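# Place tan packet face up beside orange packet

## Task

Set the tan packet down with its front side facing upward, in the line of packets running along the table's near edge, right next to the orange packet.

## Robot and tools

Robot: two arms over one table. left_arm carries a left hand and sits on the +y side; right_arm carries a right hand on the -y side. Calibrated bases in metres: left_arm (-0.020, +0.278, +0.023), right_arm (-0.015, -0.361, +0.029), both almost unrotated. A camera stand is fixed to the floor behind the arms. Arm names do not match image left and right.

Scene frame: origin at table-top height, midway between the nominal bases; +x points out over the table, +z up, +y toward left_arm. Every position, orientation and offset uses these axes.

Hand point: a spot fixed to the palm, 0.05 m in front of it and 0.15 m beyond the wrist face. Its +z runs along the straight fingers, +y out of the palm, and +x across the palm: away from the thumb on the right hand, toward the thumb on the left hand. Straight fingers extend 0.06-0.07 m past the point along +z and sit 0.06 m toward -y from it. A wrist bracket on the little-finger side can strike objects.

The 28-number row (all values within -1 to 1, always all 28 even if one arm is idle): left dx, dy, dz, rx, ry, rz; left little, ring, middle, index, thumb_bend, thumb_turn, force_limit, speed; then the same fourteen for the right arm. The six pose numbers are an offset, not a pose: measured from that arm's Hand target at the start of the action or move, along scene axes, where 1.0 equals 0.6 m of travel or 180 degrees of turn. rx, ry, rz form one rotation vector, turning about the Hand target position. Sending all six as 0 re-requests the current Hand target. Finger numbers are absolute targets: +1 straight/open, -1 curled/closed; thumb_turn -1 places the thumb opposite the fingers, +1 beside the palm. force_limit maps -1 to about 0 N and +1 to 10 N (15 N for the two thumb motors). speed rises from near zero at -1 to full at +0.48 and stays full above; full travel takes 0.49 s. There is no keep-as-is value: repeat the last eight hand numbers you sent; if none yet, send hand_measured plus hand_force_limit and hand_speed. The same motor order applies in hand_measured, hand_stopped_by and hand_load_n.

Tools:
- execute_actions(actions, cameras): actions is a list of actions; each action is a table of up to 15 rows, one per 1/30 s step, the last row held if fewer. Each row counts from the action's starting Hand target, not the previous row. Images appear only with an empty list or when cameras names them.
- move(target, speed, blend, blocking, cameras): target is one row or up to 15 rows; every row's offsets count from the same starting Hand targets. speed in m/s, 0.002 to 4.3, default 0.25 (turn rate up to twice that in rad/s); one value or one per target. blend in m rounds corners between listed targets; 0 stops at each. All paths finish together, last 0.5 to 10 s, and ignore obstacles and the other arm. blocking=false returns after about 0.5 s while motion continues.
- wait(seconds 0-10, cameras); stop(cameras) brakes a running move.
- zoom_image(camera cam_high or cam_low, region [x0, y0, x1, y1] pixels, at most 504 by 504) on the newest images.
- show_instructions() shows reference pages; finished_scene(scene 1 or 2) ends the scene irreversibly.

Cameras: cam_high and cam_low, each 896x504, with calibration given in the original setup.

Results: end_effector_position (m) and end_effector_quat_wxyz in the scene frame, Hand target (the commanded pose after clipping, base of the next offsets), joint positions, velocities and torques, and the hand readings. hand_stopped_by is moving, target, force, stalled or fault; hand_load_n is fingertip load, positive when pushed open; a lost grip shows as load dropping near 0. A move adds a move: line with its ending (done, off_target, moving, held, fault) and limits (paced = pose clipped, held = steps withheld).

Behaviour to expect: commanded orientation is clipped to within 40 degrees of the measured one per step. Hands commonly rest 1-3 cm (sometimes 5 cm) off target, usually low, without any contact; resend the shortfall as an offset. Small turns can shift the hand point noticeably. Fingers and thumb wrap objects 0.035-0.065 m thick with the thumb turned in front; handles down to about 0.025 m. For a soft grip close at speed -0.94 or below. A motor only restarts on a changed target; to squeeze more raise force_limit and send a more closed target.

Avoid: letting anything leave the table, dropping or releasing moving items, fast impacts, hard pressing into the table or stand, arms touching each other or one hand gripping the other's fingers, heavy finger loads, and paths near an arm's own base. To stop pressing, command a pose back past the hand point. Motors heat while loaded, stretched or pushing; MOTOR HOT appears at 85 °C and at 100 °C the arm drops for 30-60 s.

Each tool is called after "Call:" as name([rows], argument=value, ...), one row to a line, values as JSON.

Reference images:

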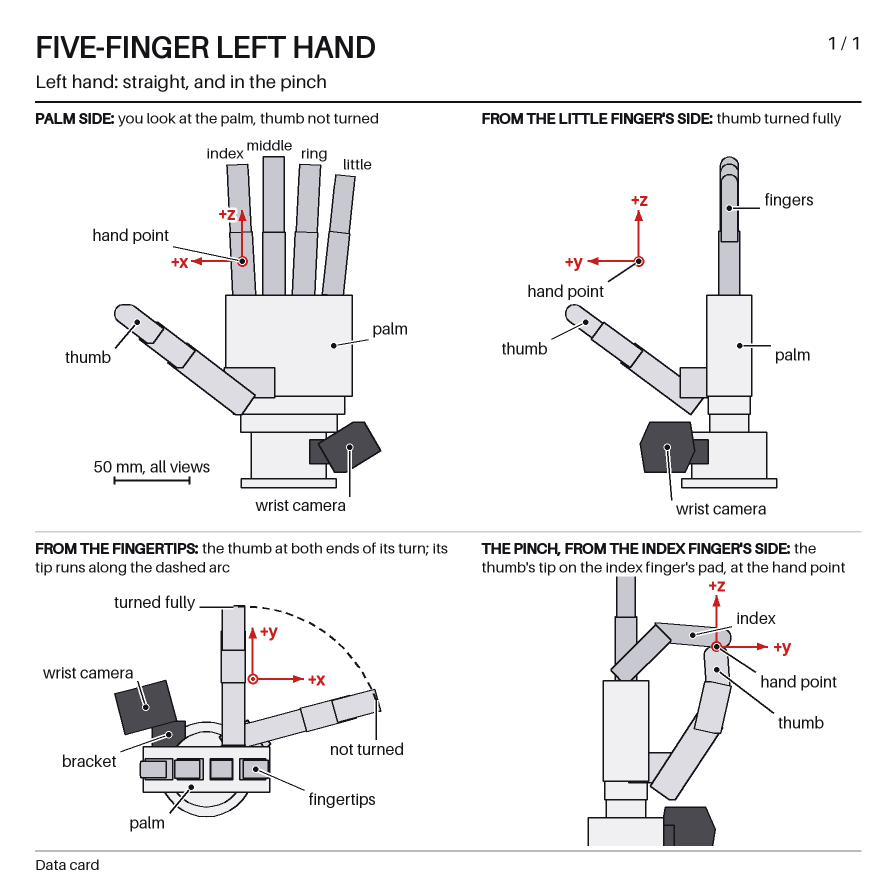

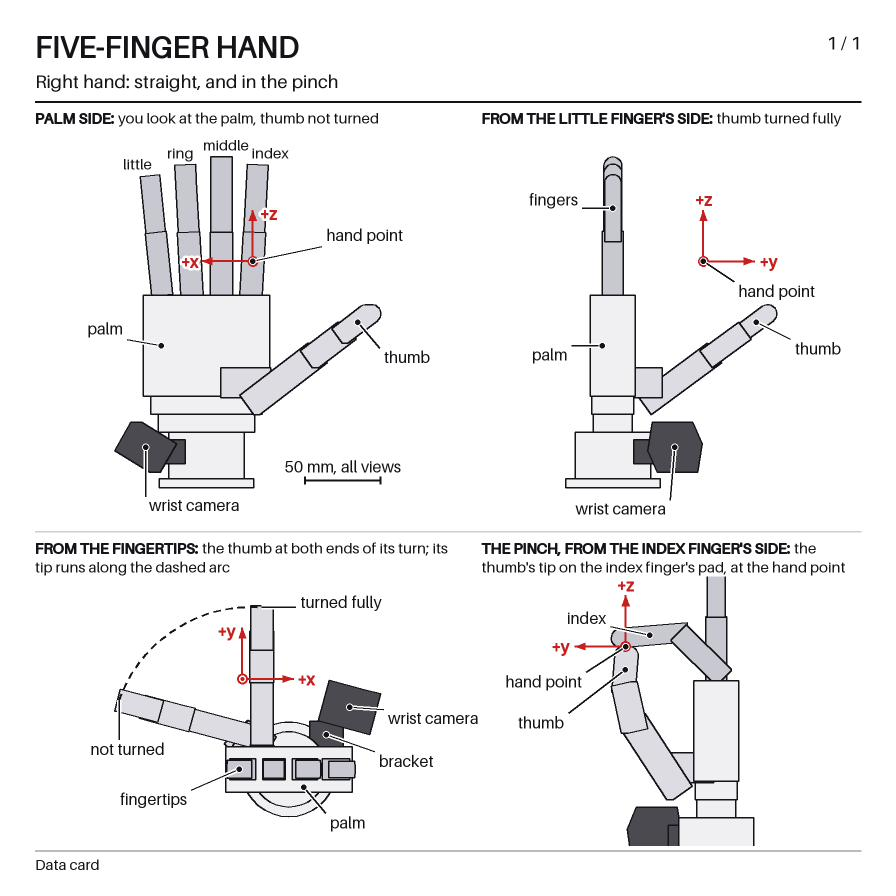

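## Session

Call:
execute_actions(actions=[])

Scene clock: 0.00 s.
left_arm: end_effector_position=(+0.5206, +0.2493, +0.4549) hand_measured=(+1.000, +1.000, +1.000, +1.000, +1.000, +1.000) hand_load_n=(+0.0, +0.0, +0.0, +0.0, +0.0, +0.0) hand_stopped_by=(target, target, target, target, target, target) hand_force_limit=0.00 hand_speed=-0.80 end_effector_quat_wxyz=(+0.505, -0.501, +0.496, -0.498) | right_arm: end_effector_position=(+0.4245, -0.0834, +0.1365) hand_measured=(+1.000, +1.000, +1.000, +1.000, +1.000, +1.000) hand_load_n=(+0.0, +0.0, +0.0, +0.0, +0.0, +0.0) hand_stopped_by=(target, target, target, target, target, target) hand_force_limit=0.00 hand_speed=-0.80 end_effector_quat_wxyz=(-0.052, +0.690, -0.403, +0.599)
Joint positions: left_arm=[-0.012 1.041 1.039 0.008 -0.01 0.002] | right_arm=[0.907 1.67 1.046 -0.285 1.213 -0.078]
Joint velocities: within noise
Joint torques (N m): no reading
Heat: left arm: hottest waist 30 °C; right arm: hottest wrist yaw 28 °C.
Hand target: left_arm +0.5226, +0.2493, +0.4716; +0.512, -0.494, +0.489, -0.505 | right_arm +0.4309, -0.0754, +0.1485; -0.065, +0.683, -0.410, +0.601

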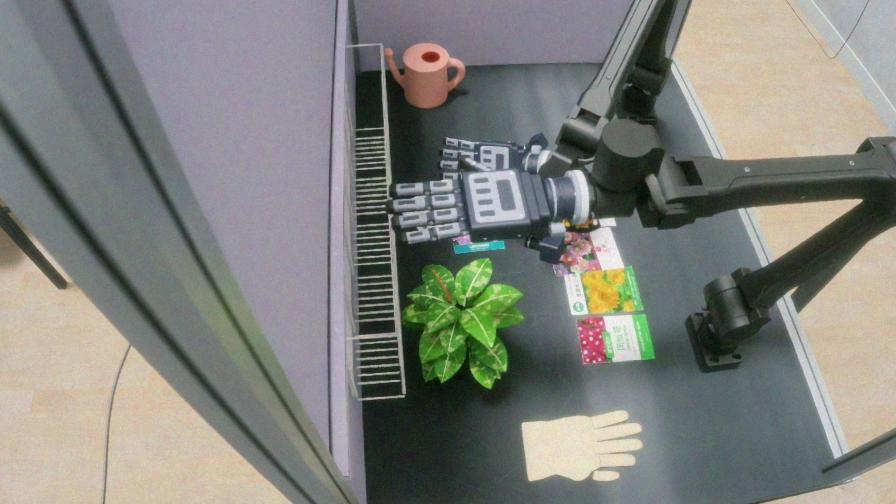

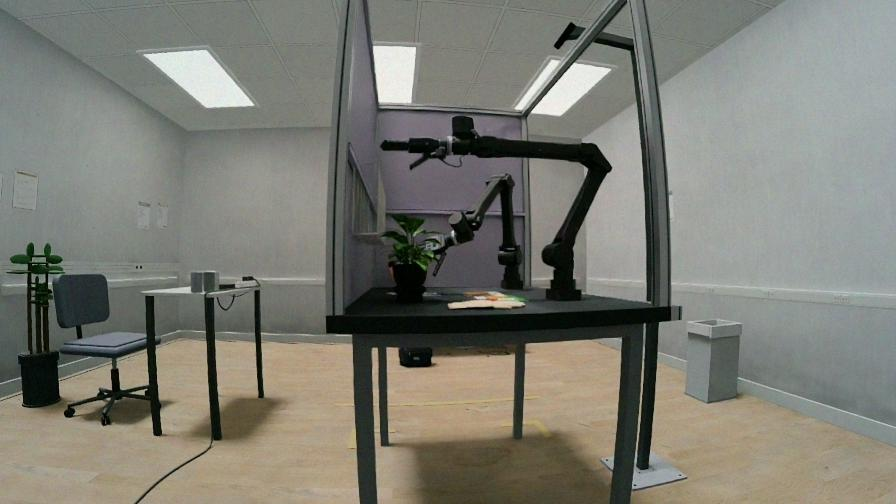

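Call:
zoom_image(camera="cam_high", region=[380, 120, 680, 380])

Call:
zoom_image(camera="cam_low", region=[350, 180, 600, 340])

Scaled by 1.680 from the camera's 896x504 image, which has a finer 1280x720 frame.

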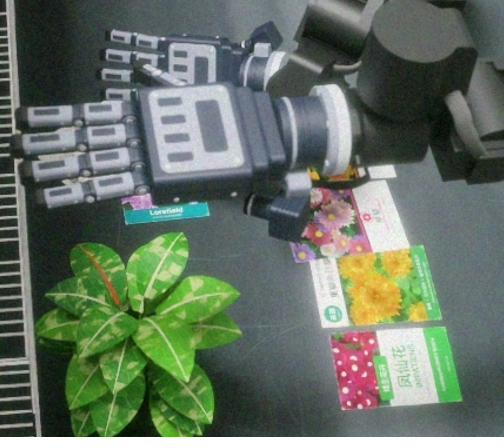

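Scaled by 2.016 from the camera's 896x504 image, which has a finer 1280x720 frame.

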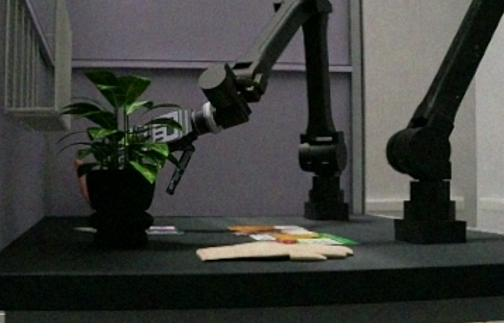

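Call:
move(target=[-0.3, 0.45, 0.0, 0, 0, 0.2, 1,1,1,1,1,1,0,-0.8, -0.2,-0.5,0.3,0,0,-0.2,1,1,1,1,1,1,0,-0.8], cameras=["all"])

Scene clock: 3.33 s.
left_arm: end_effector_position=(+0.3481, +0.5172, +0.4778) hand_measured=(+1.000, +1.000, +1.000, +1.000, +1.000, +1.000) hand_load_n=(+0.0, +0.0, -0.5, +0.0, +0.0, -0.5) hand_stopped_by=(target, target, target, target, target, target) hand_force_limit=0.00 hand_speed=-0.80 end_effector_quat_wxyz=(+0.646, -0.615, +0.314, -0.327) | right_arm: end_effector_position=(+0.2995, -0.3796, +0.3120) hand_measured=(+1.000, +1.000, +1.000, +1.000, +1.000, +1.000) hand_load_n=(+0.0, +0.0, +0.0, +0.0, +0.0, +0.0) hand_stopped_by=(target, target, target, target, target, target) hand_force_limit=0.00 hand_speed=-0.80 end_effector_quat_wxyz=(+0.140, +0.539, -0.586, +0.588)
Joint positions: left_arm=[0.65 0.749 0.92 -0.123 0.032 0.002] | right_arm=[0.521 1.125 1.032 -1.506 1.299 0.623]
Joint torques (N m): left_arm=[0.56 -3.78 8.81 1.35 0.08 -0.08] | right_arm=[-2.2 -5.19 13.79 0.12 0.95 0.06]
Heat: left arm: hottest waist 30 °C; right arm: hottest wrist yaw 29 °C.
Hand target: left_arm +0.3426, +0.5194, +0.4716; +0.643, -0.621, +0.312, -0.322 | right_arm +0.3110, -0.3753, +0.3284; +0.124, +0.523, -0.601, +0.592
Off the commanded pose: left_arm 0.009 m, 1 deg | right_arm 0.020 m, 3 deg.
move: off_target (right_arm)

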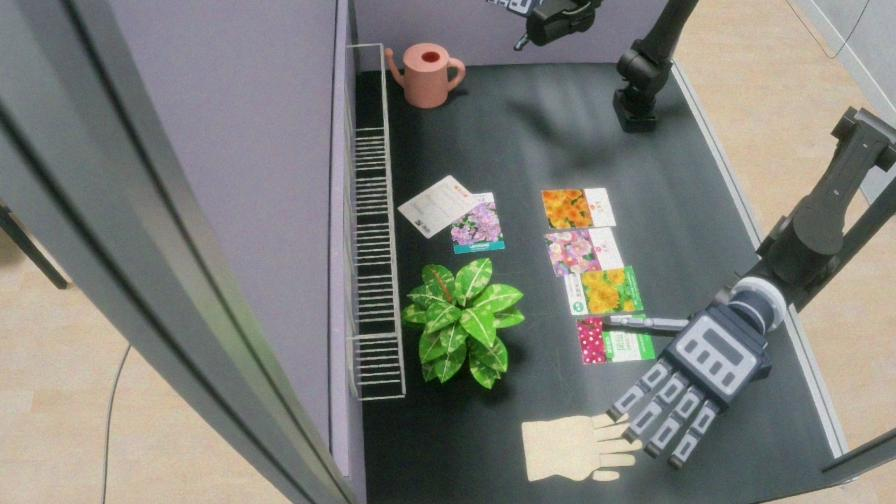

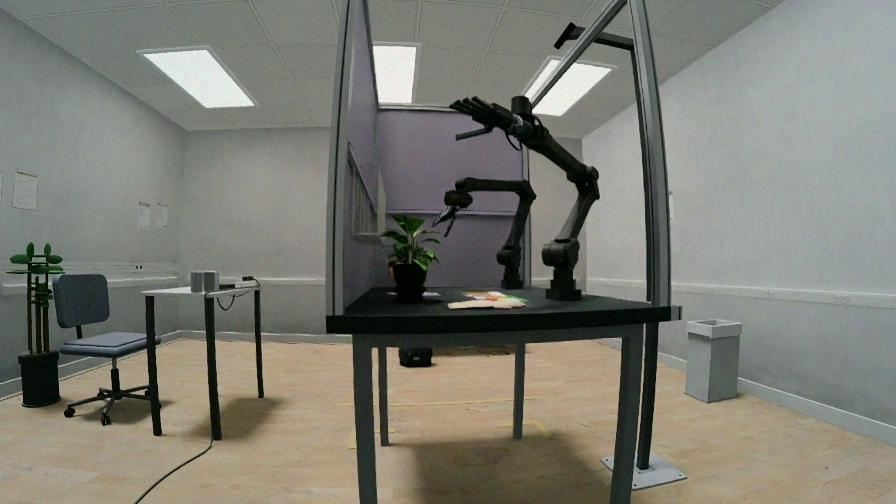

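Call:
zoom_image(camera="cam_high", region=[390, 160, 530, 270])

Call:
zoom_image(camera="cam_high", region=[520, 170, 680, 370])

Call:
zoom_image(camera="cam_low", region=[360, 250, 560, 340])

Scaled by 3.600 from the camera's 896x504 image, which has a finer 1280x720 frame.

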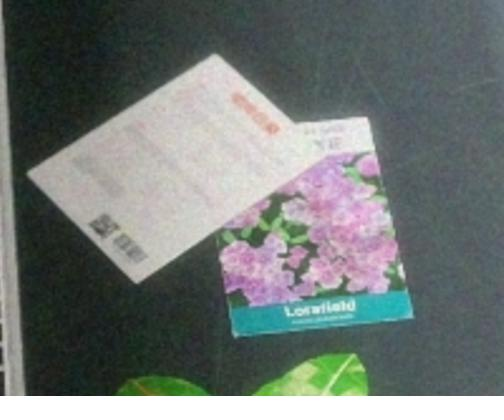

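Scaled by 2.520 from the camera's 896x504 image, which has a finer 1280x720 frame.

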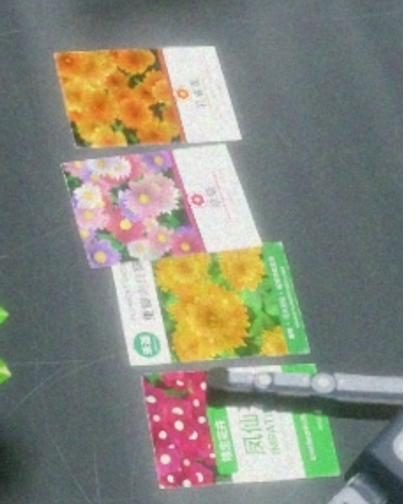

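Scaled by 2.520 from the camera's 896x504 image, which has a finer 1280x720 frame.

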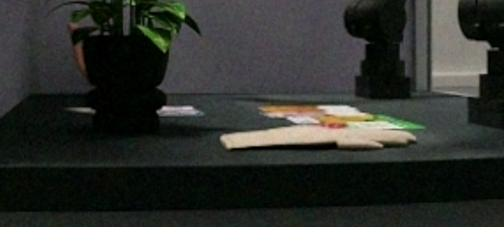

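Call:
zoom_image(camera="cam_low", region=[440, 270, 540, 326])

Call:
zoom_image(camera="cam_low", region=[380, 270, 460, 315])

Call:
zoom_image(camera="cam_high", region=[396, 170, 456, 204])

Call:
zoom_image(camera="cam_high", region=[440, 180, 510, 220])

Scaled by 5.040 from the camera's 896x504 image, which has a finer 1280x720 frame.

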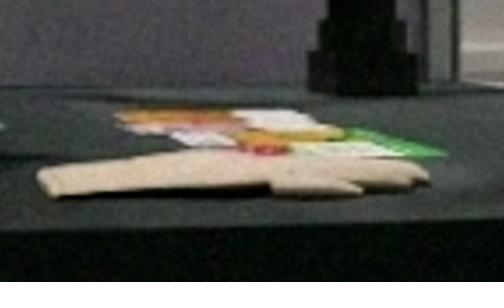

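Scaled by 6.300 from the camera's 896x504 image, which has a finer 1280x720 frame.

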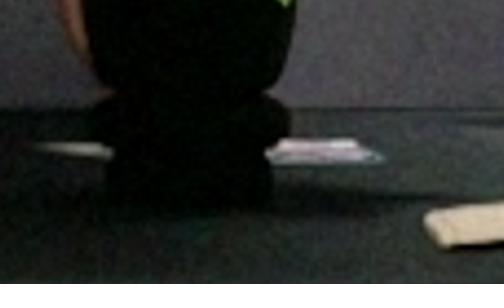

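Scaled by 8.400 from the camera's 896x504 image, which has a finer 1280x720 frame.

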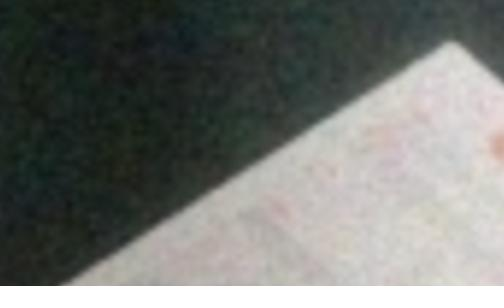

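Scaled by 7.200 from the camera's 896x504 image, which has a finer 1280x720 frame.

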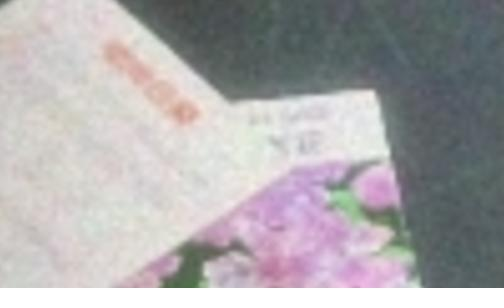

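Call:
move(target=[0,0,0,0,0,0, 1,1,1,1,1,1,0,-0.8, 0.29,0.482,-0.30,0.298,0.054,0.331,0,0,0,0,1,1,0,-0.3], cameras=["all"])

Scene clock: 17.73 s.
left_arm: end_effector_position=(+0.3481, +0.5172, +0.4778) hand_measured=(+1.000, +1.000, +1.000, +1.000, +1.000, +1.000) hand_load_n=(+0.0, +0.0, +0.0, +0.0, +0.0, +0.0) hand_stopped_by=(target, target, target, target, target, target) hand_force_limit=0.00 hand_speed=-0.80 end_effector_quat_wxyz=(+0.646, -0.615, +0.314, -0.327) | right_arm: end_effector_position=(+0.4583, -0.0930, +0.1224) hand_measured=(+0.000, +0.000, +0.000, +0.000, +1.000, +1.000) hand_load_n=(+0.0, +0.0, +0.0, +0.0, +0.0, +0.0) hand_stopped_by=(target, target, target, target, target, target) hand_force_limit=0.00 hand_speed=-0.30 end_effector_quat_wxyz=(-0.344, +0.794, -0.464, +0.191)
Joint positions: left_arm=[0.65 0.749 0.92 -0.123 0.032 0.002] | right_arm=[0.444 1.499 0.975 -0.241 -0.069 -0.044]
Joint torques (N m): left_arm=[0.38 -3.43 8.8 1.29 0.04 -0.08] | right_arm=[-2.32 -11.99 13.81 2.45 -0.16 -0.21]
Heat: left arm: hottest elbow 30 °C; right arm: hottest elbow 29 °C.
Hand target: left_arm +0.3426, +0.5194, +0.4716; +0.643, -0.621, +0.312, -0.322 | right_arm +0.4849, -0.0861, +0.1485; -0.367, +0.785, -0.453, +0.211
Off the commanded pose: left_arm 0.009 m, 1 deg | right_arm 0.038 m, 4 deg.
move: off_target (right_arm)

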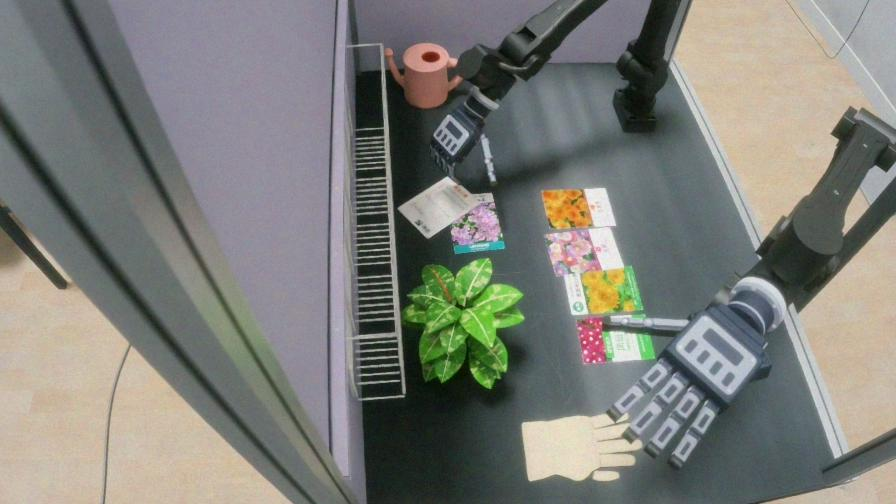

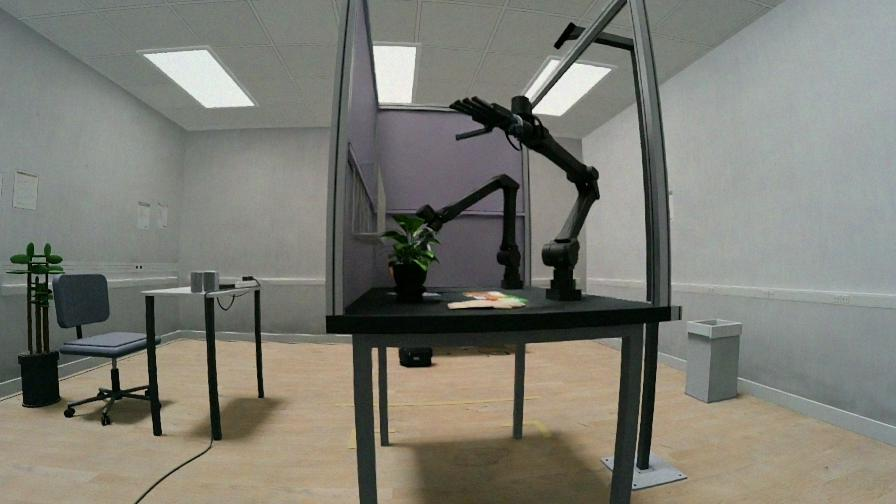

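Call:
move(target=[0,0,0,0,0,0, 1,1,1,1,1,1,0,-0.8, 0.045,0.012,-0.104,0,0,0,0,0,0,0,1,1,0,-0.3], cameras=["all"], speed=0.12)

Call:
zoom_image(camera="cam_high", region=[380, 90, 540, 270])

Call:
zoom_image(camera="cam_low", region=[370, 220, 470, 310])

Scene clock: 19.33 s.
left_arm: end_effector_position=(+0.3481, +0.5172, +0.4778) hand_measured=(+1.000, +1.000, +1.000, +1.000, +1.000, +1.000) hand_load_n=(+0.0, +0.0, +0.0, +0.0, +0.0, -0.5) hand_stopped_by=(target, target, target, target, target, target) hand_force_limit=0.00 hand_speed=-0.80 end_effector_quat_wxyz=(+0.646, -0.615, +0.314, -0.327) | right_arm: end_effector_position=(+0.4846, -0.0856, +0.0644) hand_measured=(+0.000, +0.000, +0.000, +0.000, +1.000, +1.000) hand_load_n=(+0.0, +0.0, +0.0, +0.0, +0.0, +0.0) hand_stopped_by=(target, target, target, target, target, target) hand_force_limit=0.00 hand_speed=-0.30 end_effector_quat_wxyz=(-0.346, +0.793, -0.463, +0.192)
Joint positions: left_arm=[0.65 0.749 0.92 -0.123 0.032 0.002] | right_arm=[0.434 1.654 0.978 -0.084 -0.077 -0.05]
Joint torques (N m): left_arm=[0.67 -3.84 8.81 1.31 0.05 -0.11] | right_arm=[-2.26 -13.39 12.75 2.4 -0.14 -0.21]
Heat: left arm: hottest elbow 30 °C; right arm: hottest elbow 29 °C.
Hand target: left_arm +0.3426, +0.5194, +0.4716; +0.643, -0.621, +0.312, -0.322 | right_arm +0.5120, -0.0790, +0.0861; -0.367, +0.785, -0.453, +0.211
Off the commanded pose: left_arm 0.009 m, 1 deg | right_arm 0.036 m, 4 deg.
move: off_target (right_arm)

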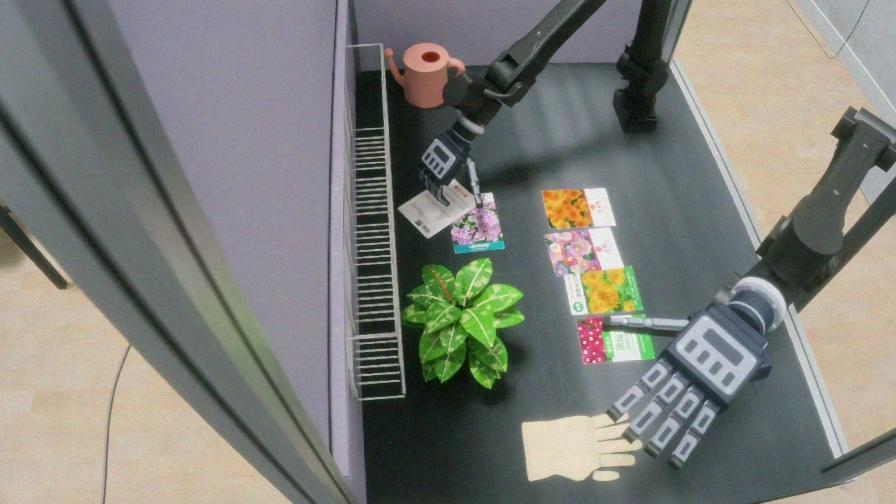

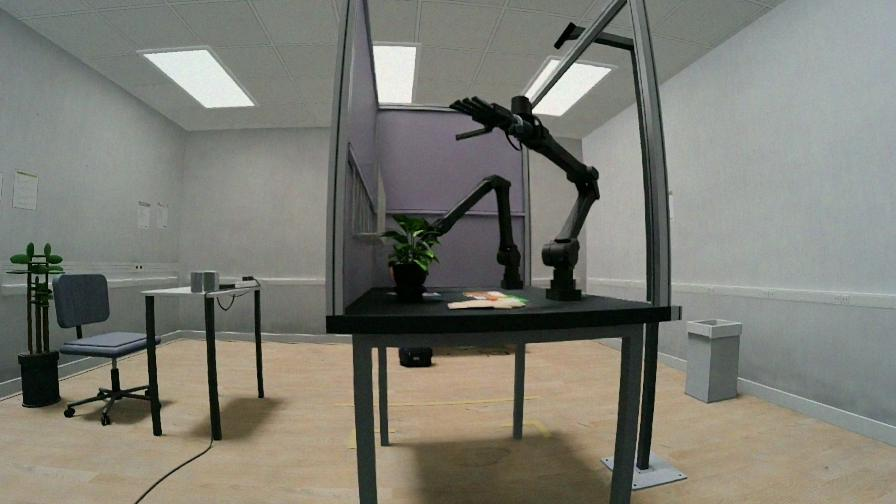

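Scaled by 2.800 from the camera's 896x504 image, which has a finer 1280x720 frame.

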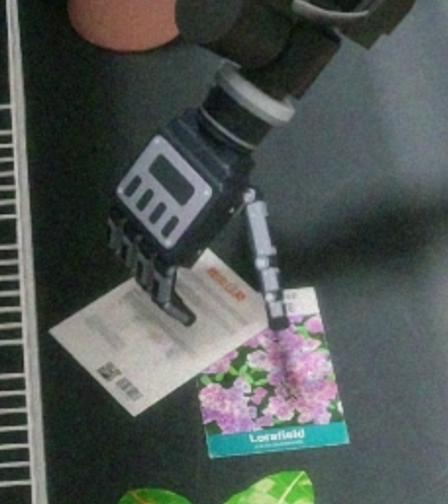

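Scaled by 5.040 from the camera's 896x504 image, which has a finer 1280x720 frame.

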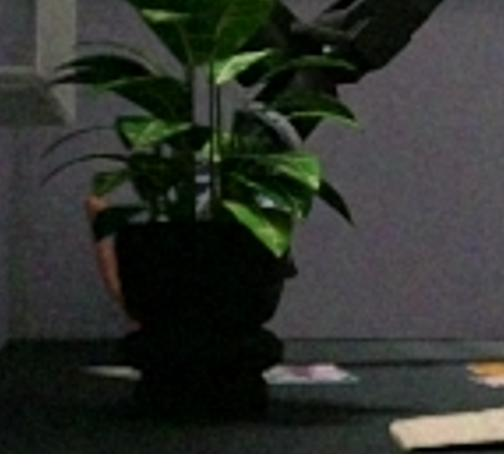

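Call:
move(target=[0,0,0,0,0,0, 1,1,1,1,1,1,0,-0.8, 0.062,0.017,-0.035,0,0,0,0,0,0,0,1,1,0,-0.3], cameras=["all"], speed=0.1)

Call:
zoom_image(camera="cam_high", region=[380, 130, 520, 270])

Call:
zoom_image(camera="cam_low", region=[370, 220, 470, 310])

Scene clock: 21.27 s.
left_arm: end_effector_position=(+0.3481, +0.5172, +0.4778) hand_measured=(+1.000, +1.000, +1.000, +1.000, +1.000, +1.000) hand_load_n=(+0.0, +0.0, +0.0, +0.0, +0.0, +0.0) hand_stopped_by=(target, target, target, target, target, target) hand_force_limit=0.00 hand_speed=-0.80 end_effector_quat_wxyz=(+0.646, -0.615, +0.314, -0.327) | right_arm: end_effector_position=(+0.5226, -0.0750, +0.0457) hand_measured=(+0.000, +0.000, +0.000, +0.000, +1.000, +1.000) hand_load_n=(+0.0, +0.0, +0.0, +0.0, +0.0, +0.0) hand_stopped_by=(target, target, target, target, target, target) hand_force_limit=0.00 hand_speed=-0.30 end_effector_quat_wxyz=(-0.347, +0.792, -0.463, +0.193)
Joint positions: left_arm=[0.65 0.749 0.92 -0.123 0.032 0.002] | right_arm=[0.422 1.77 1.076 -0.063 -0.086 -0.058]
Joint torques (N m): left_arm=[0.26 -3.72 8.72 1.32 0.05 -0.08] | right_arm=[-2.2 -14.8 12.57 2.39 -0.15 -0.21]
Heat: left arm: hottest elbow 30 °C; right arm: hottest elbow 30 °C.
Hand target: left_arm +0.3426, +0.5194, +0.4716; +0.643, -0.621, +0.312, -0.322 | right_arm +0.5493, -0.0689, +0.0650; -0.367, +0.785, -0.453, +0.211
Off the commanded pose: left_arm 0.009 m, 1 deg | right_arm 0.034 m, 3 deg.
move: off_target (right_arm)

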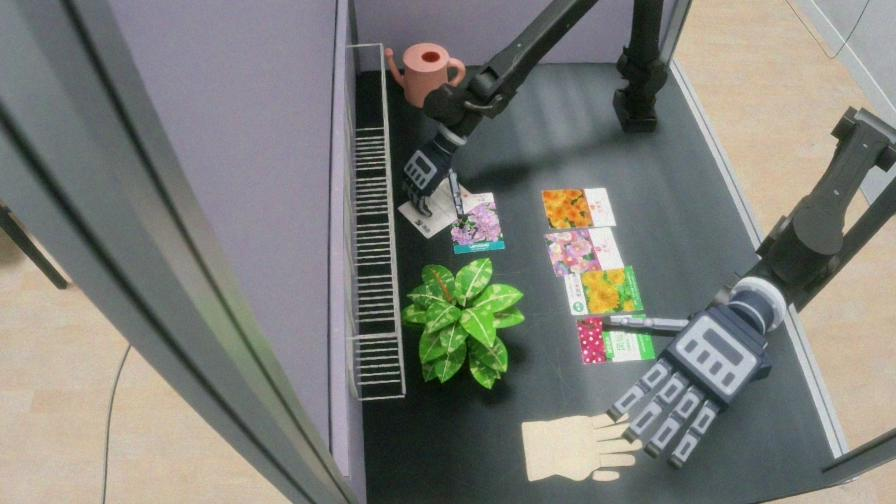

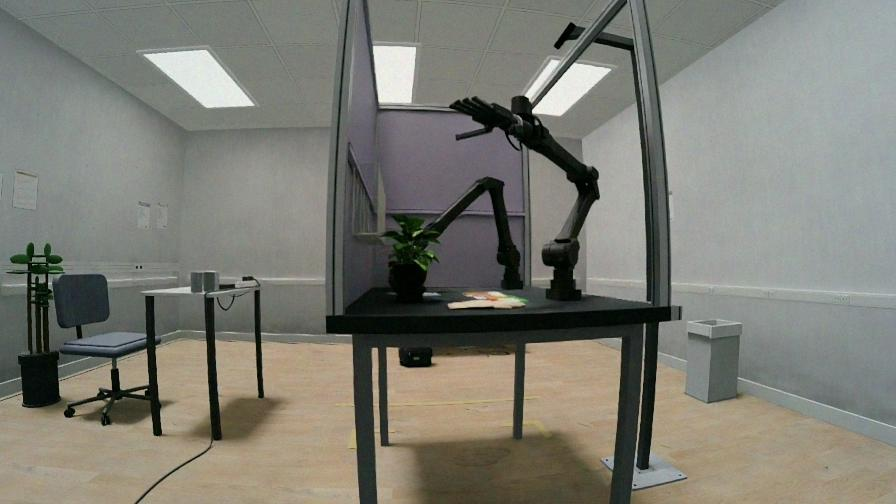

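Scaled by 3.600 from the camera's 896x504 image, which has a finer 1280x720 frame.

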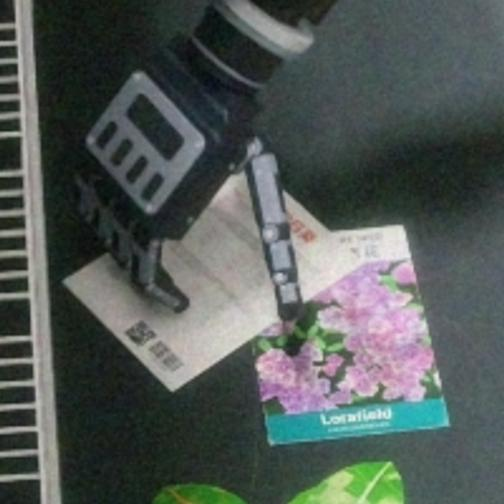

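Scaled by 5.040 from the camera's 896x504 image, which has a finer 1280x720 frame.

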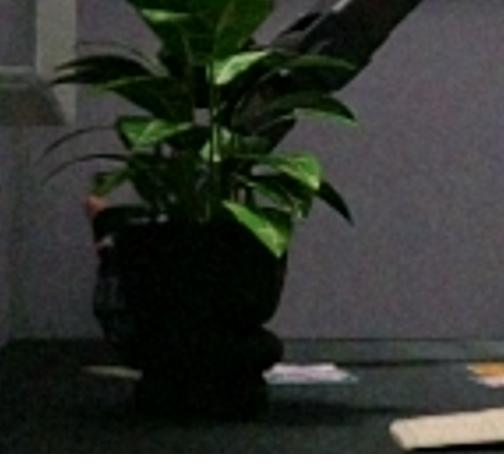

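Call:
move(target=[0,0,0,0,0,0, 1,1,1,1,1,1,0,-0.8, 0,0,-0.035,0,0,0,0,0,0,0,1,1,0,-0.3], speed=0.05)

Call:
move(target=[0,0,0,0,0,0, 1,1,1,1,1,1,0,-0.8, 0,0,-0.02,0,0,0,0,0,0,0,1,1,0,-0.3], cameras=["cam_high"], speed=0.05)

Call:
zoom_image(camera="cam_high", region=[380, 130, 520, 270])

Scene clock: 22.47 s.
left_arm: end_effector_position=(+0.3481, +0.5172, +0.4778) hand_measured=(+1.000, +1.000, +1.000, +1.000, +1.000, +1.000) hand_load_n=(+0.0, +0.0, +0.0, +0.0, +0.0, +0.0) hand_stopped_by=(target, target, target, target, target, target) hand_force_limit=0.00 hand_speed=-0.80 end_effector_quat_wxyz=(+0.646, -0.615, +0.314, -0.327) | right_arm: end_effector_position=(+0.5314, -0.0708, +0.0407) hand_measured=(+0.000, +0.000, +0.000, +0.000, +1.000, +1.000) hand_load_n=(+0.0, +0.0, -2.0, +0.0, -0.5, -0.5) hand_stopped_by=(target, target, target, target, target, target) hand_force_limit=0.00 hand_speed=-0.30 end_effector_quat_wxyz=(-0.360, +0.787, -0.459, +0.201)
Joint positions: left_arm=[0.65 0.749 0.92 -0.123 0.032 0.002] | right_arm=[0.422 1.793 1.076 -0.007 -0.087 -0.058]
Joint torques (N m): left_arm=[0.5 -4.13 8.8 1.32 0.08 -0.08] | right_arm=[-2.2 -13.63 11.22 2.36 -0.11 -0.21]
Heat: left arm: hottest elbow 30 °C; right arm: hottest elbow 30 °C.
Hand target: left_arm +0.3426, +0.5194, +0.4716; +0.643, -0.621, +0.312, -0.322 | right_arm +0.5491, -0.0689, +0.0439; -0.367, +0.785, -0.453, +0.211
Off the commanded pose: left_arm 0.009 m, 1 deg | right_arm 0.018 m, 2 deg.
move: off_target (right_arm)

Scene clock: 23.37 s.
left_arm: end_effector_position=(+0.3481, +0.5172, +0.4778) hand_measured=(+1.000, +1.000, +1.000, +1.000, +1.000, +1.000) hand_load_n=(+0.0, +0.0, +0.0, +0.0, +0.0, +0.0) hand_stopped_by=(target, target, target, target, target, target) hand_force_limit=0.00 hand_speed=-0.80 end_effector_quat_wxyz=(+0.646, -0.615, +0.314, -0.327) | right_arm: end_effector_position=(+0.5372, -0.0681, +0.0402) hand_measured=(+0.000, +0.000, +0.000, +0.000, +1.000, +1.000) hand_load_n=(+0.0, +0.0, -3.0, +0.0, +0.0, -0.5) hand_stopped_by=(target, target, target, target, target, target) hand_force_limit=0.00 hand_speed=-0.30 end_effector_quat_wxyz=(-0.369, +0.783, -0.456, +0.207)
Joint positions: left_arm=[0.65 0.749 0.92 -0.123 0.032 0.002] | right_arm=[0.422 1.803 1.076 0.027 -0.087 -0.058]
Joint torques (N m): left_arm=[0.5 -3.72 8.8 1.33 0.05 -0.11] | right_arm=[-2.2 -12.86 10.5 2.09 -0.09 -0.21]
Heat: left arm: hottest elbow 30 °C; right arm: hottest elbow 30 °C.
Hand target: left_arm +0.3426, +0.5194, +0.4716; +0.643, -0.621, +0.312, -0.322 | right_arm +0.5492, -0.0689, +0.0321; -0.367, +0.785, -0.453, +0.211
Off the commanded pose: left_arm 0.009 m, 1 deg | right_arm 0.015 m, 1 deg.
move: off_target (right_arm)
Images, in order (width x height): cam_high 896x504.

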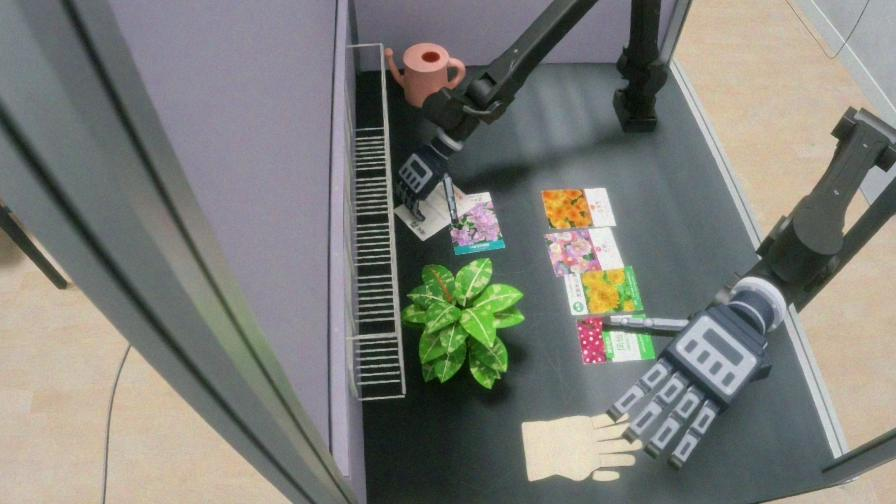

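Scaled by 3.600 from the camera's 896x504 image, which has a finer 1280x720 frame.

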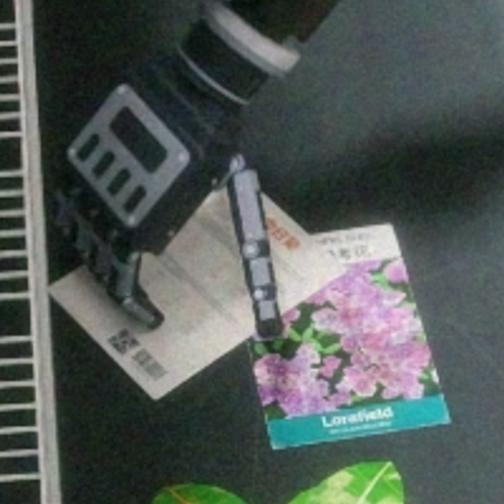

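Call:
move(target=[0,0,0,0,0,0, 1,1,1,1,1,1,0,-0.8, -0.1,0.067,0,0,0,0,0,0,0,0,1,1,0,-0.3], cameras=["cam_high"], speed=0.05)

Call:
zoom_image(camera="cam_high", region=[380, 130, 520, 270])

Scene clock: 25.77 s.
left_arm: end_effector_position=(+0.3481, +0.5172, +0.4778) hand_measured=(+1.000, +1.000, +1.000, +1.000, +1.000, +1.000) hand_load_n=(+0.0, +0.0, +0.0, +0.0, +0.0, +0.0) hand_stopped_by=(target, target, target, target, target, target) hand_force_limit=0.00 hand_speed=-0.80 end_effector_quat_wxyz=(+0.646, -0.615, +0.314, -0.327) | right_arm: end_effector_position=(+0.5007, -0.0339, +0.0390) hand_measured=(+0.000, +0.000, +0.000, +0.000, +1.000, +1.000) hand_load_n=(+0.0, +0.0, -0.5, +0.0, +0.0, +0.0) hand_stopped_by=(target, target, target, target, target, target) hand_force_limit=0.00 hand_speed=-0.30 end_effector_quat_wxyz=(-0.369, +0.783, -0.450, +0.221)
Joint positions: left_arm=[0.65 0.749 0.92 -0.123 0.032 0.002] | right_arm=[0.523 1.766 1.009 0.076 0.009 -0.012]
Joint torques (N m): left_arm=[0.62 -4.01 8.81 1.33 0.08 -0.09] | right_arm=[-0.32 -14.92 6.79 1.88 -0.1 0.11]
Heat: left arm: hottest elbow 31 °C; right arm: hottest elbow 30 °C.
Hand target: left_arm +0.3426, +0.5194, +0.4716; +0.643, -0.621, +0.312, -0.322 | right_arm +0.4893, -0.0287, +0.0322; -0.367, +0.785, -0.453, +0.211
Off the commanded pose: left_arm 0.009 m, 1 deg | right_arm 0.014 m, 1 deg.
move: off_target (right_arm)
Images, in order (width x height): cam_high 896x504.

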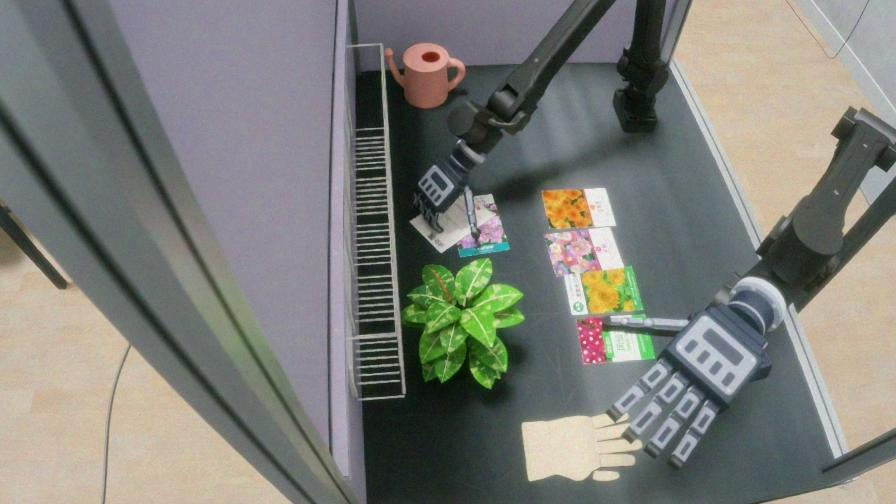

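Scaled by 3.600 from the camera's 896x504 image, which has a finer 1280x720 frame.

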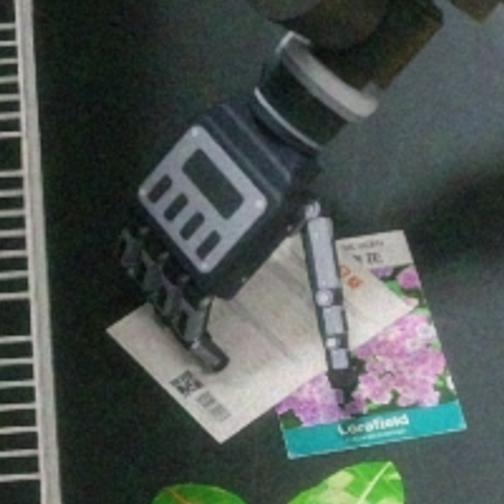

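Call:
move(target=[0,0,0,0,0,0, 1,1,1,1,1,1,0,-0.8, -0.065,0.0,0,0,0,0,0,0,0,0,1,1,0,-0.3], cameras=["cam_high"], speed=0.05)

Call:
zoom_image(camera="cam_high", region=[380, 130, 520, 270])

Scene clock: 27.30 s.
left_arm: end_effector_position=(+0.3481, +0.5172, +0.4778) hand_measured=(+1.000, +1.000, +1.000, +1.000, +1.000, +1.000) hand_load_n=(+0.0, +0.0, +0.0, -0.5, +0.0, +0.0) hand_stopped_by=(target, target, target, target, target, target) hand_force_limit=0.00 hand_speed=-0.80 end_effector_quat_wxyz=(+0.646, -0.615, +0.314, -0.327) | right_arm: end_effector_position=(+0.4608, -0.0314, +0.0382) hand_measured=(+0.000, +0.000, +0.000, +0.000, +1.000, +1.000) hand_load_n=(+0.0, +0.0, +0.0, +0.0, +0.0, +0.0) hand_stopped_by=(target, target, target, target, target, target) hand_force_limit=0.00 hand_speed=-0.30 end_effector_quat_wxyz=(-0.369, +0.783, -0.450, +0.219)
Joint positions: left_arm=[0.65 0.749 0.92 -0.123 0.032 0.002] | right_arm=[0.569 1.701 0.91 0.108 0.04 0.018]
Joint torques (N m): left_arm=[0.62 -4.25 8.69 1.31 0.05 -0.08] | right_arm=[-0.5 -13.8 6.54 1.83 0 0.1]
Heat: left arm: hottest elbow 31 °C; right arm: hottest elbow 30 °C.
Hand target: left_arm +0.3426, +0.5194, +0.4716; +0.643, -0.621, +0.312, -0.322 | right_arm +0.4501, -0.0285, +0.0321; -0.367, +0.785, -0.453, +0.211
Off the commanded pose: left_arm 0.009 m, 1 deg | right_arm 0.012 m, 1 deg.
move: off_target (right_arm)
Images, in order (width x height): cam_high 896x504.

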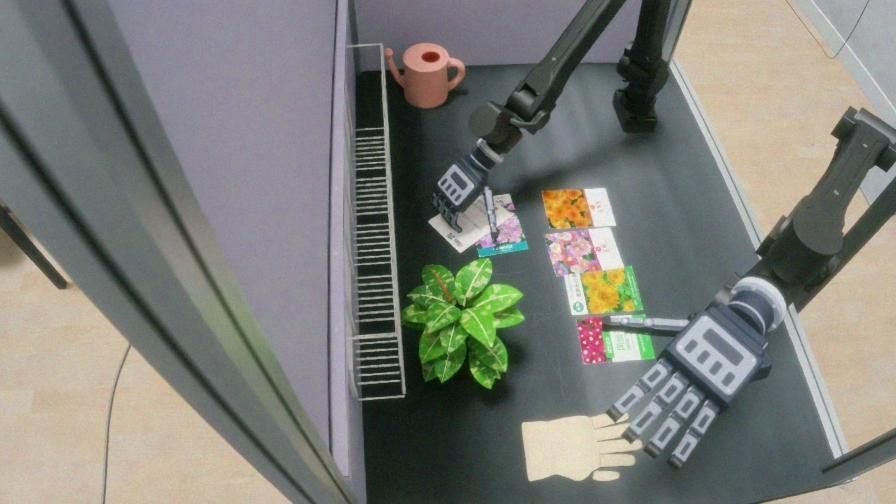

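Scaled by 3.600 from the camera's 896x504 image, which has a finer 1280x720 frame.

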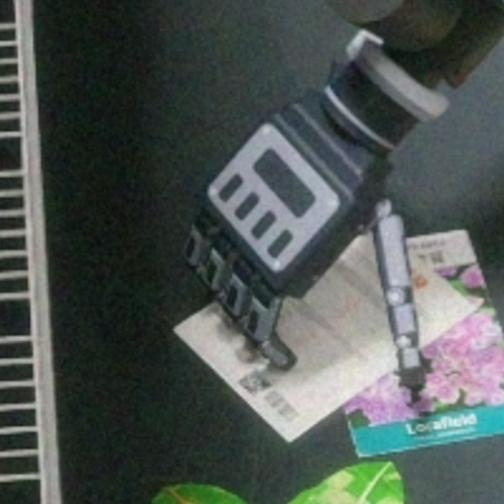

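Call:
move(target=[-0.104,-0.616,-0.2,0.0222,0.3123,-0.4202, -1,-1,-1,0,0.3,1,0,0, 0,0,0,0,0,0,0,0,0,0,-0.3,1,0,-0.3], cameras=["all"], speed=0.25)

Call:
zoom_image(camera="cam_high", region=[400, 130, 600, 270])

Scene clock: 35.73 s.
left_arm: end_effector_position=(+0.2726, +0.1549, +0.3301) hand_measured=(-1.000, -1.000, -1.000, +0.000, +0.300, +1.000) hand_load_n=(+0.0, +0.0, +0.0, +0.0, +0.0, +0.0) hand_stopped_by=(target, target, target, target, target, target) hand_force_limit=0.00 hand_speed=0.00 end_effector_quat_wxyz=(+0.119, -0.375, +0.867, -0.308) | right_arm: end_effector_position=(+0.4608, -0.0315, +0.0381) hand_measured=(+0.000, +0.000, +0.000, +0.000, -0.300, +1.000) hand_load_n=(+0.0, +0.0, -0.5, +0.0, +0.0, -0.5) hand_stopped_by=(target, target, target, target, target, target) hand_force_limit=0.00 hand_speed=-0.30 end_effector_quat_wxyz=(-0.369, +0.783, -0.450, +0.219)
Joint positions: left_arm=[-0.185 0.942 1.158 -1.212 0.371 0.471] | right_arm=[0.569 1.701 0.91 0.108 0.04 0.019]
Joint torques (N m): left_arm=[-1.85 -3.72 13.24 0.4 0.24 0.02] | right_arm=[-0.5 -13.8 6.54 1.84 0 0.09]
Heat: left arm: hottest elbow 33 °C; right arm: hottest elbow 31 °C.
Hand target: left_arm +0.2801, +0.1497, +0.3517; +0.130, -0.359, +0.868, -0.316 | right_arm +0.4501, -0.0286, +0.0320; -0.367, +0.785, -0.453, +0.211
Off the commanded pose: left_arm 0.023 m, 2 deg | right_arm 0.013 m, 1 deg.
move: off_target (left_arm, right_arm)

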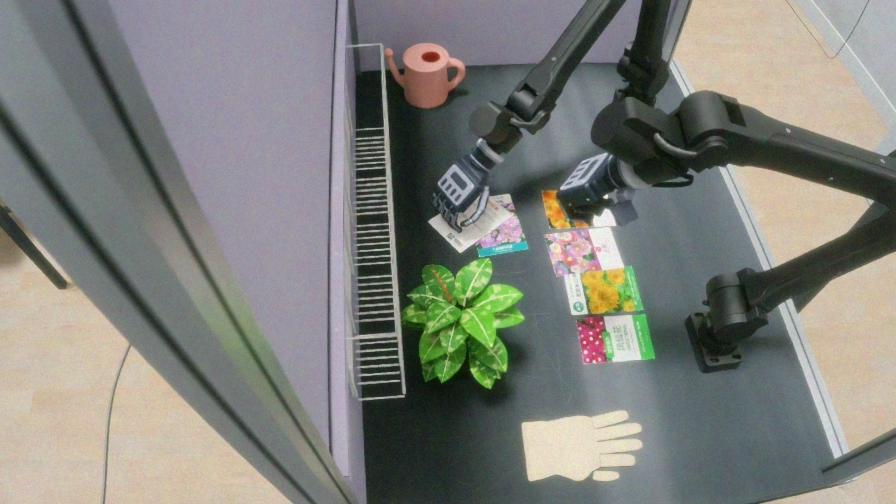

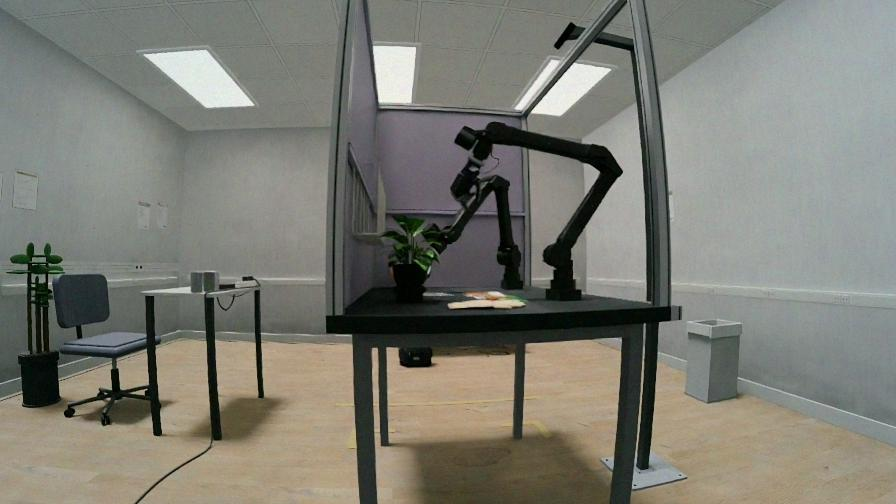

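Scaled by 2.520 from the camera's 896x504 image, which has a finer 1280x720 frame.

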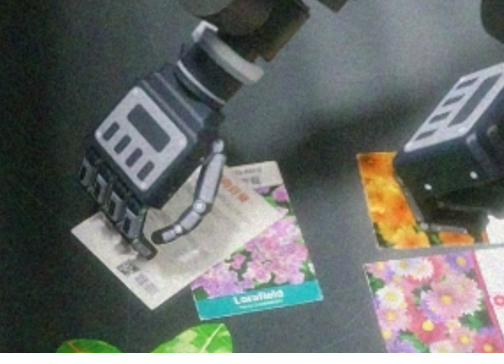

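Call:
move(target=[0.045,-0.22,-0.336,0,0,0, -1,-1,-1,0,0.3,1,0,0, 0,0,0,0,0,0,0,0,0,0,-0.3,1,0,-0.3], cameras=["all"], speed=0.2)

Call:
zoom_image(camera="cam_high", region=[400, 130, 600, 270])

Scene clock: 38.33 s.
left_arm: end_effector_position=(+0.3081, +0.0235, +0.1570) hand_measured=(-1.000, -1.000, -1.000, +0.000, +0.300, +1.000) hand_load_n=(+0.0, +0.0, +0.0, +0.0, +0.0, +0.0) hand_stopped_by=(target, target, target, target, target, target) hand_force_limit=0.00 hand_speed=0.00 end_effector_quat_wxyz=(+0.134, -0.359, +0.868, -0.317) | right_arm: end_effector_position=(+0.4608, -0.0315, +0.0381) hand_measured=(+0.000, +0.000, +0.000, +0.000, -0.300, +1.000) hand_load_n=(+0.0, +0.0, +0.0, +0.0, +0.0, -0.5) hand_stopped_by=(target, target, target, target, target, target) hand_force_limit=0.00 hand_speed=-0.30 end_effector_quat_wxyz=(-0.369, +0.783, -0.450, +0.219)
Joint positions: left_arm=[-0.556 1.164 0.826 -0.545 0.151 0.189] | right_arm=[0.569 1.701 0.91 0.108 0.04 0.019]
Joint torques (N m): left_arm=[-1.61 -6.42 8.27 1.99 -0.11 -0.18] | right_arm=[-0.5 -13.8 6.54 1.85 0 0.08]
Heat: left arm: hottest elbow 33 °C; right arm: hottest elbow 31 °C.
Hand target: left_arm +0.3071, +0.0177, +0.1501; +0.131, -0.359, +0.868, -0.316 | right_arm +0.4501, -0.0286, +0.0320; -0.367, +0.785, -0.453, +0.211
Off the commanded pose: left_arm 0.009 m, 0 deg | right_arm 0.013 m, 1 deg.
move: off_target (right_arm)

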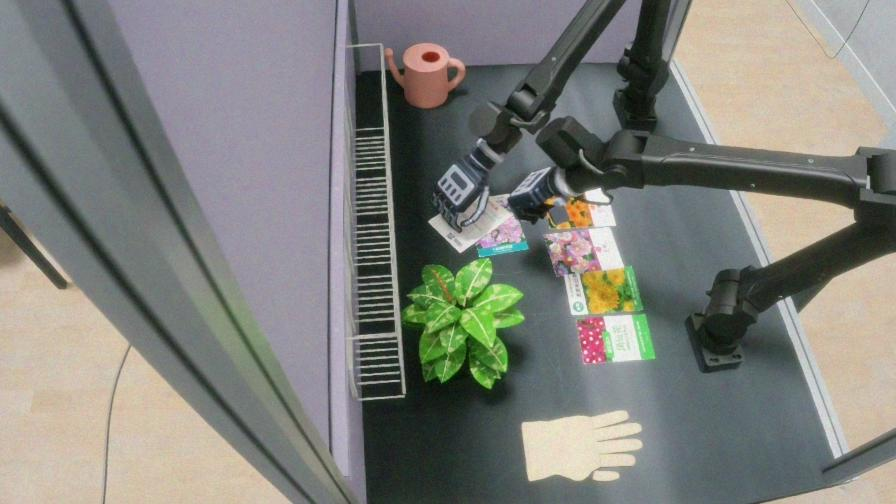

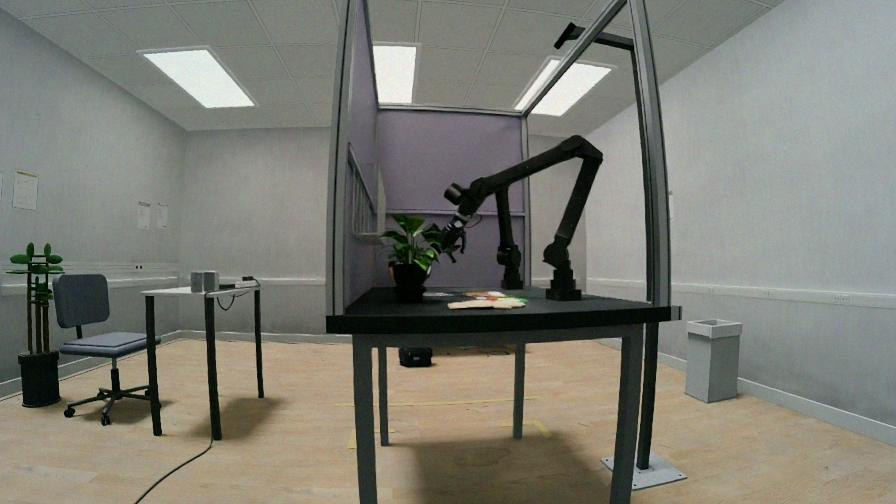

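Scaled by 2.520 from the camera's 896x504 image, which has a finer 1280x720 frame.

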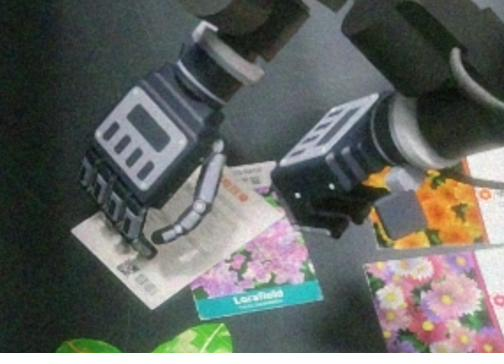

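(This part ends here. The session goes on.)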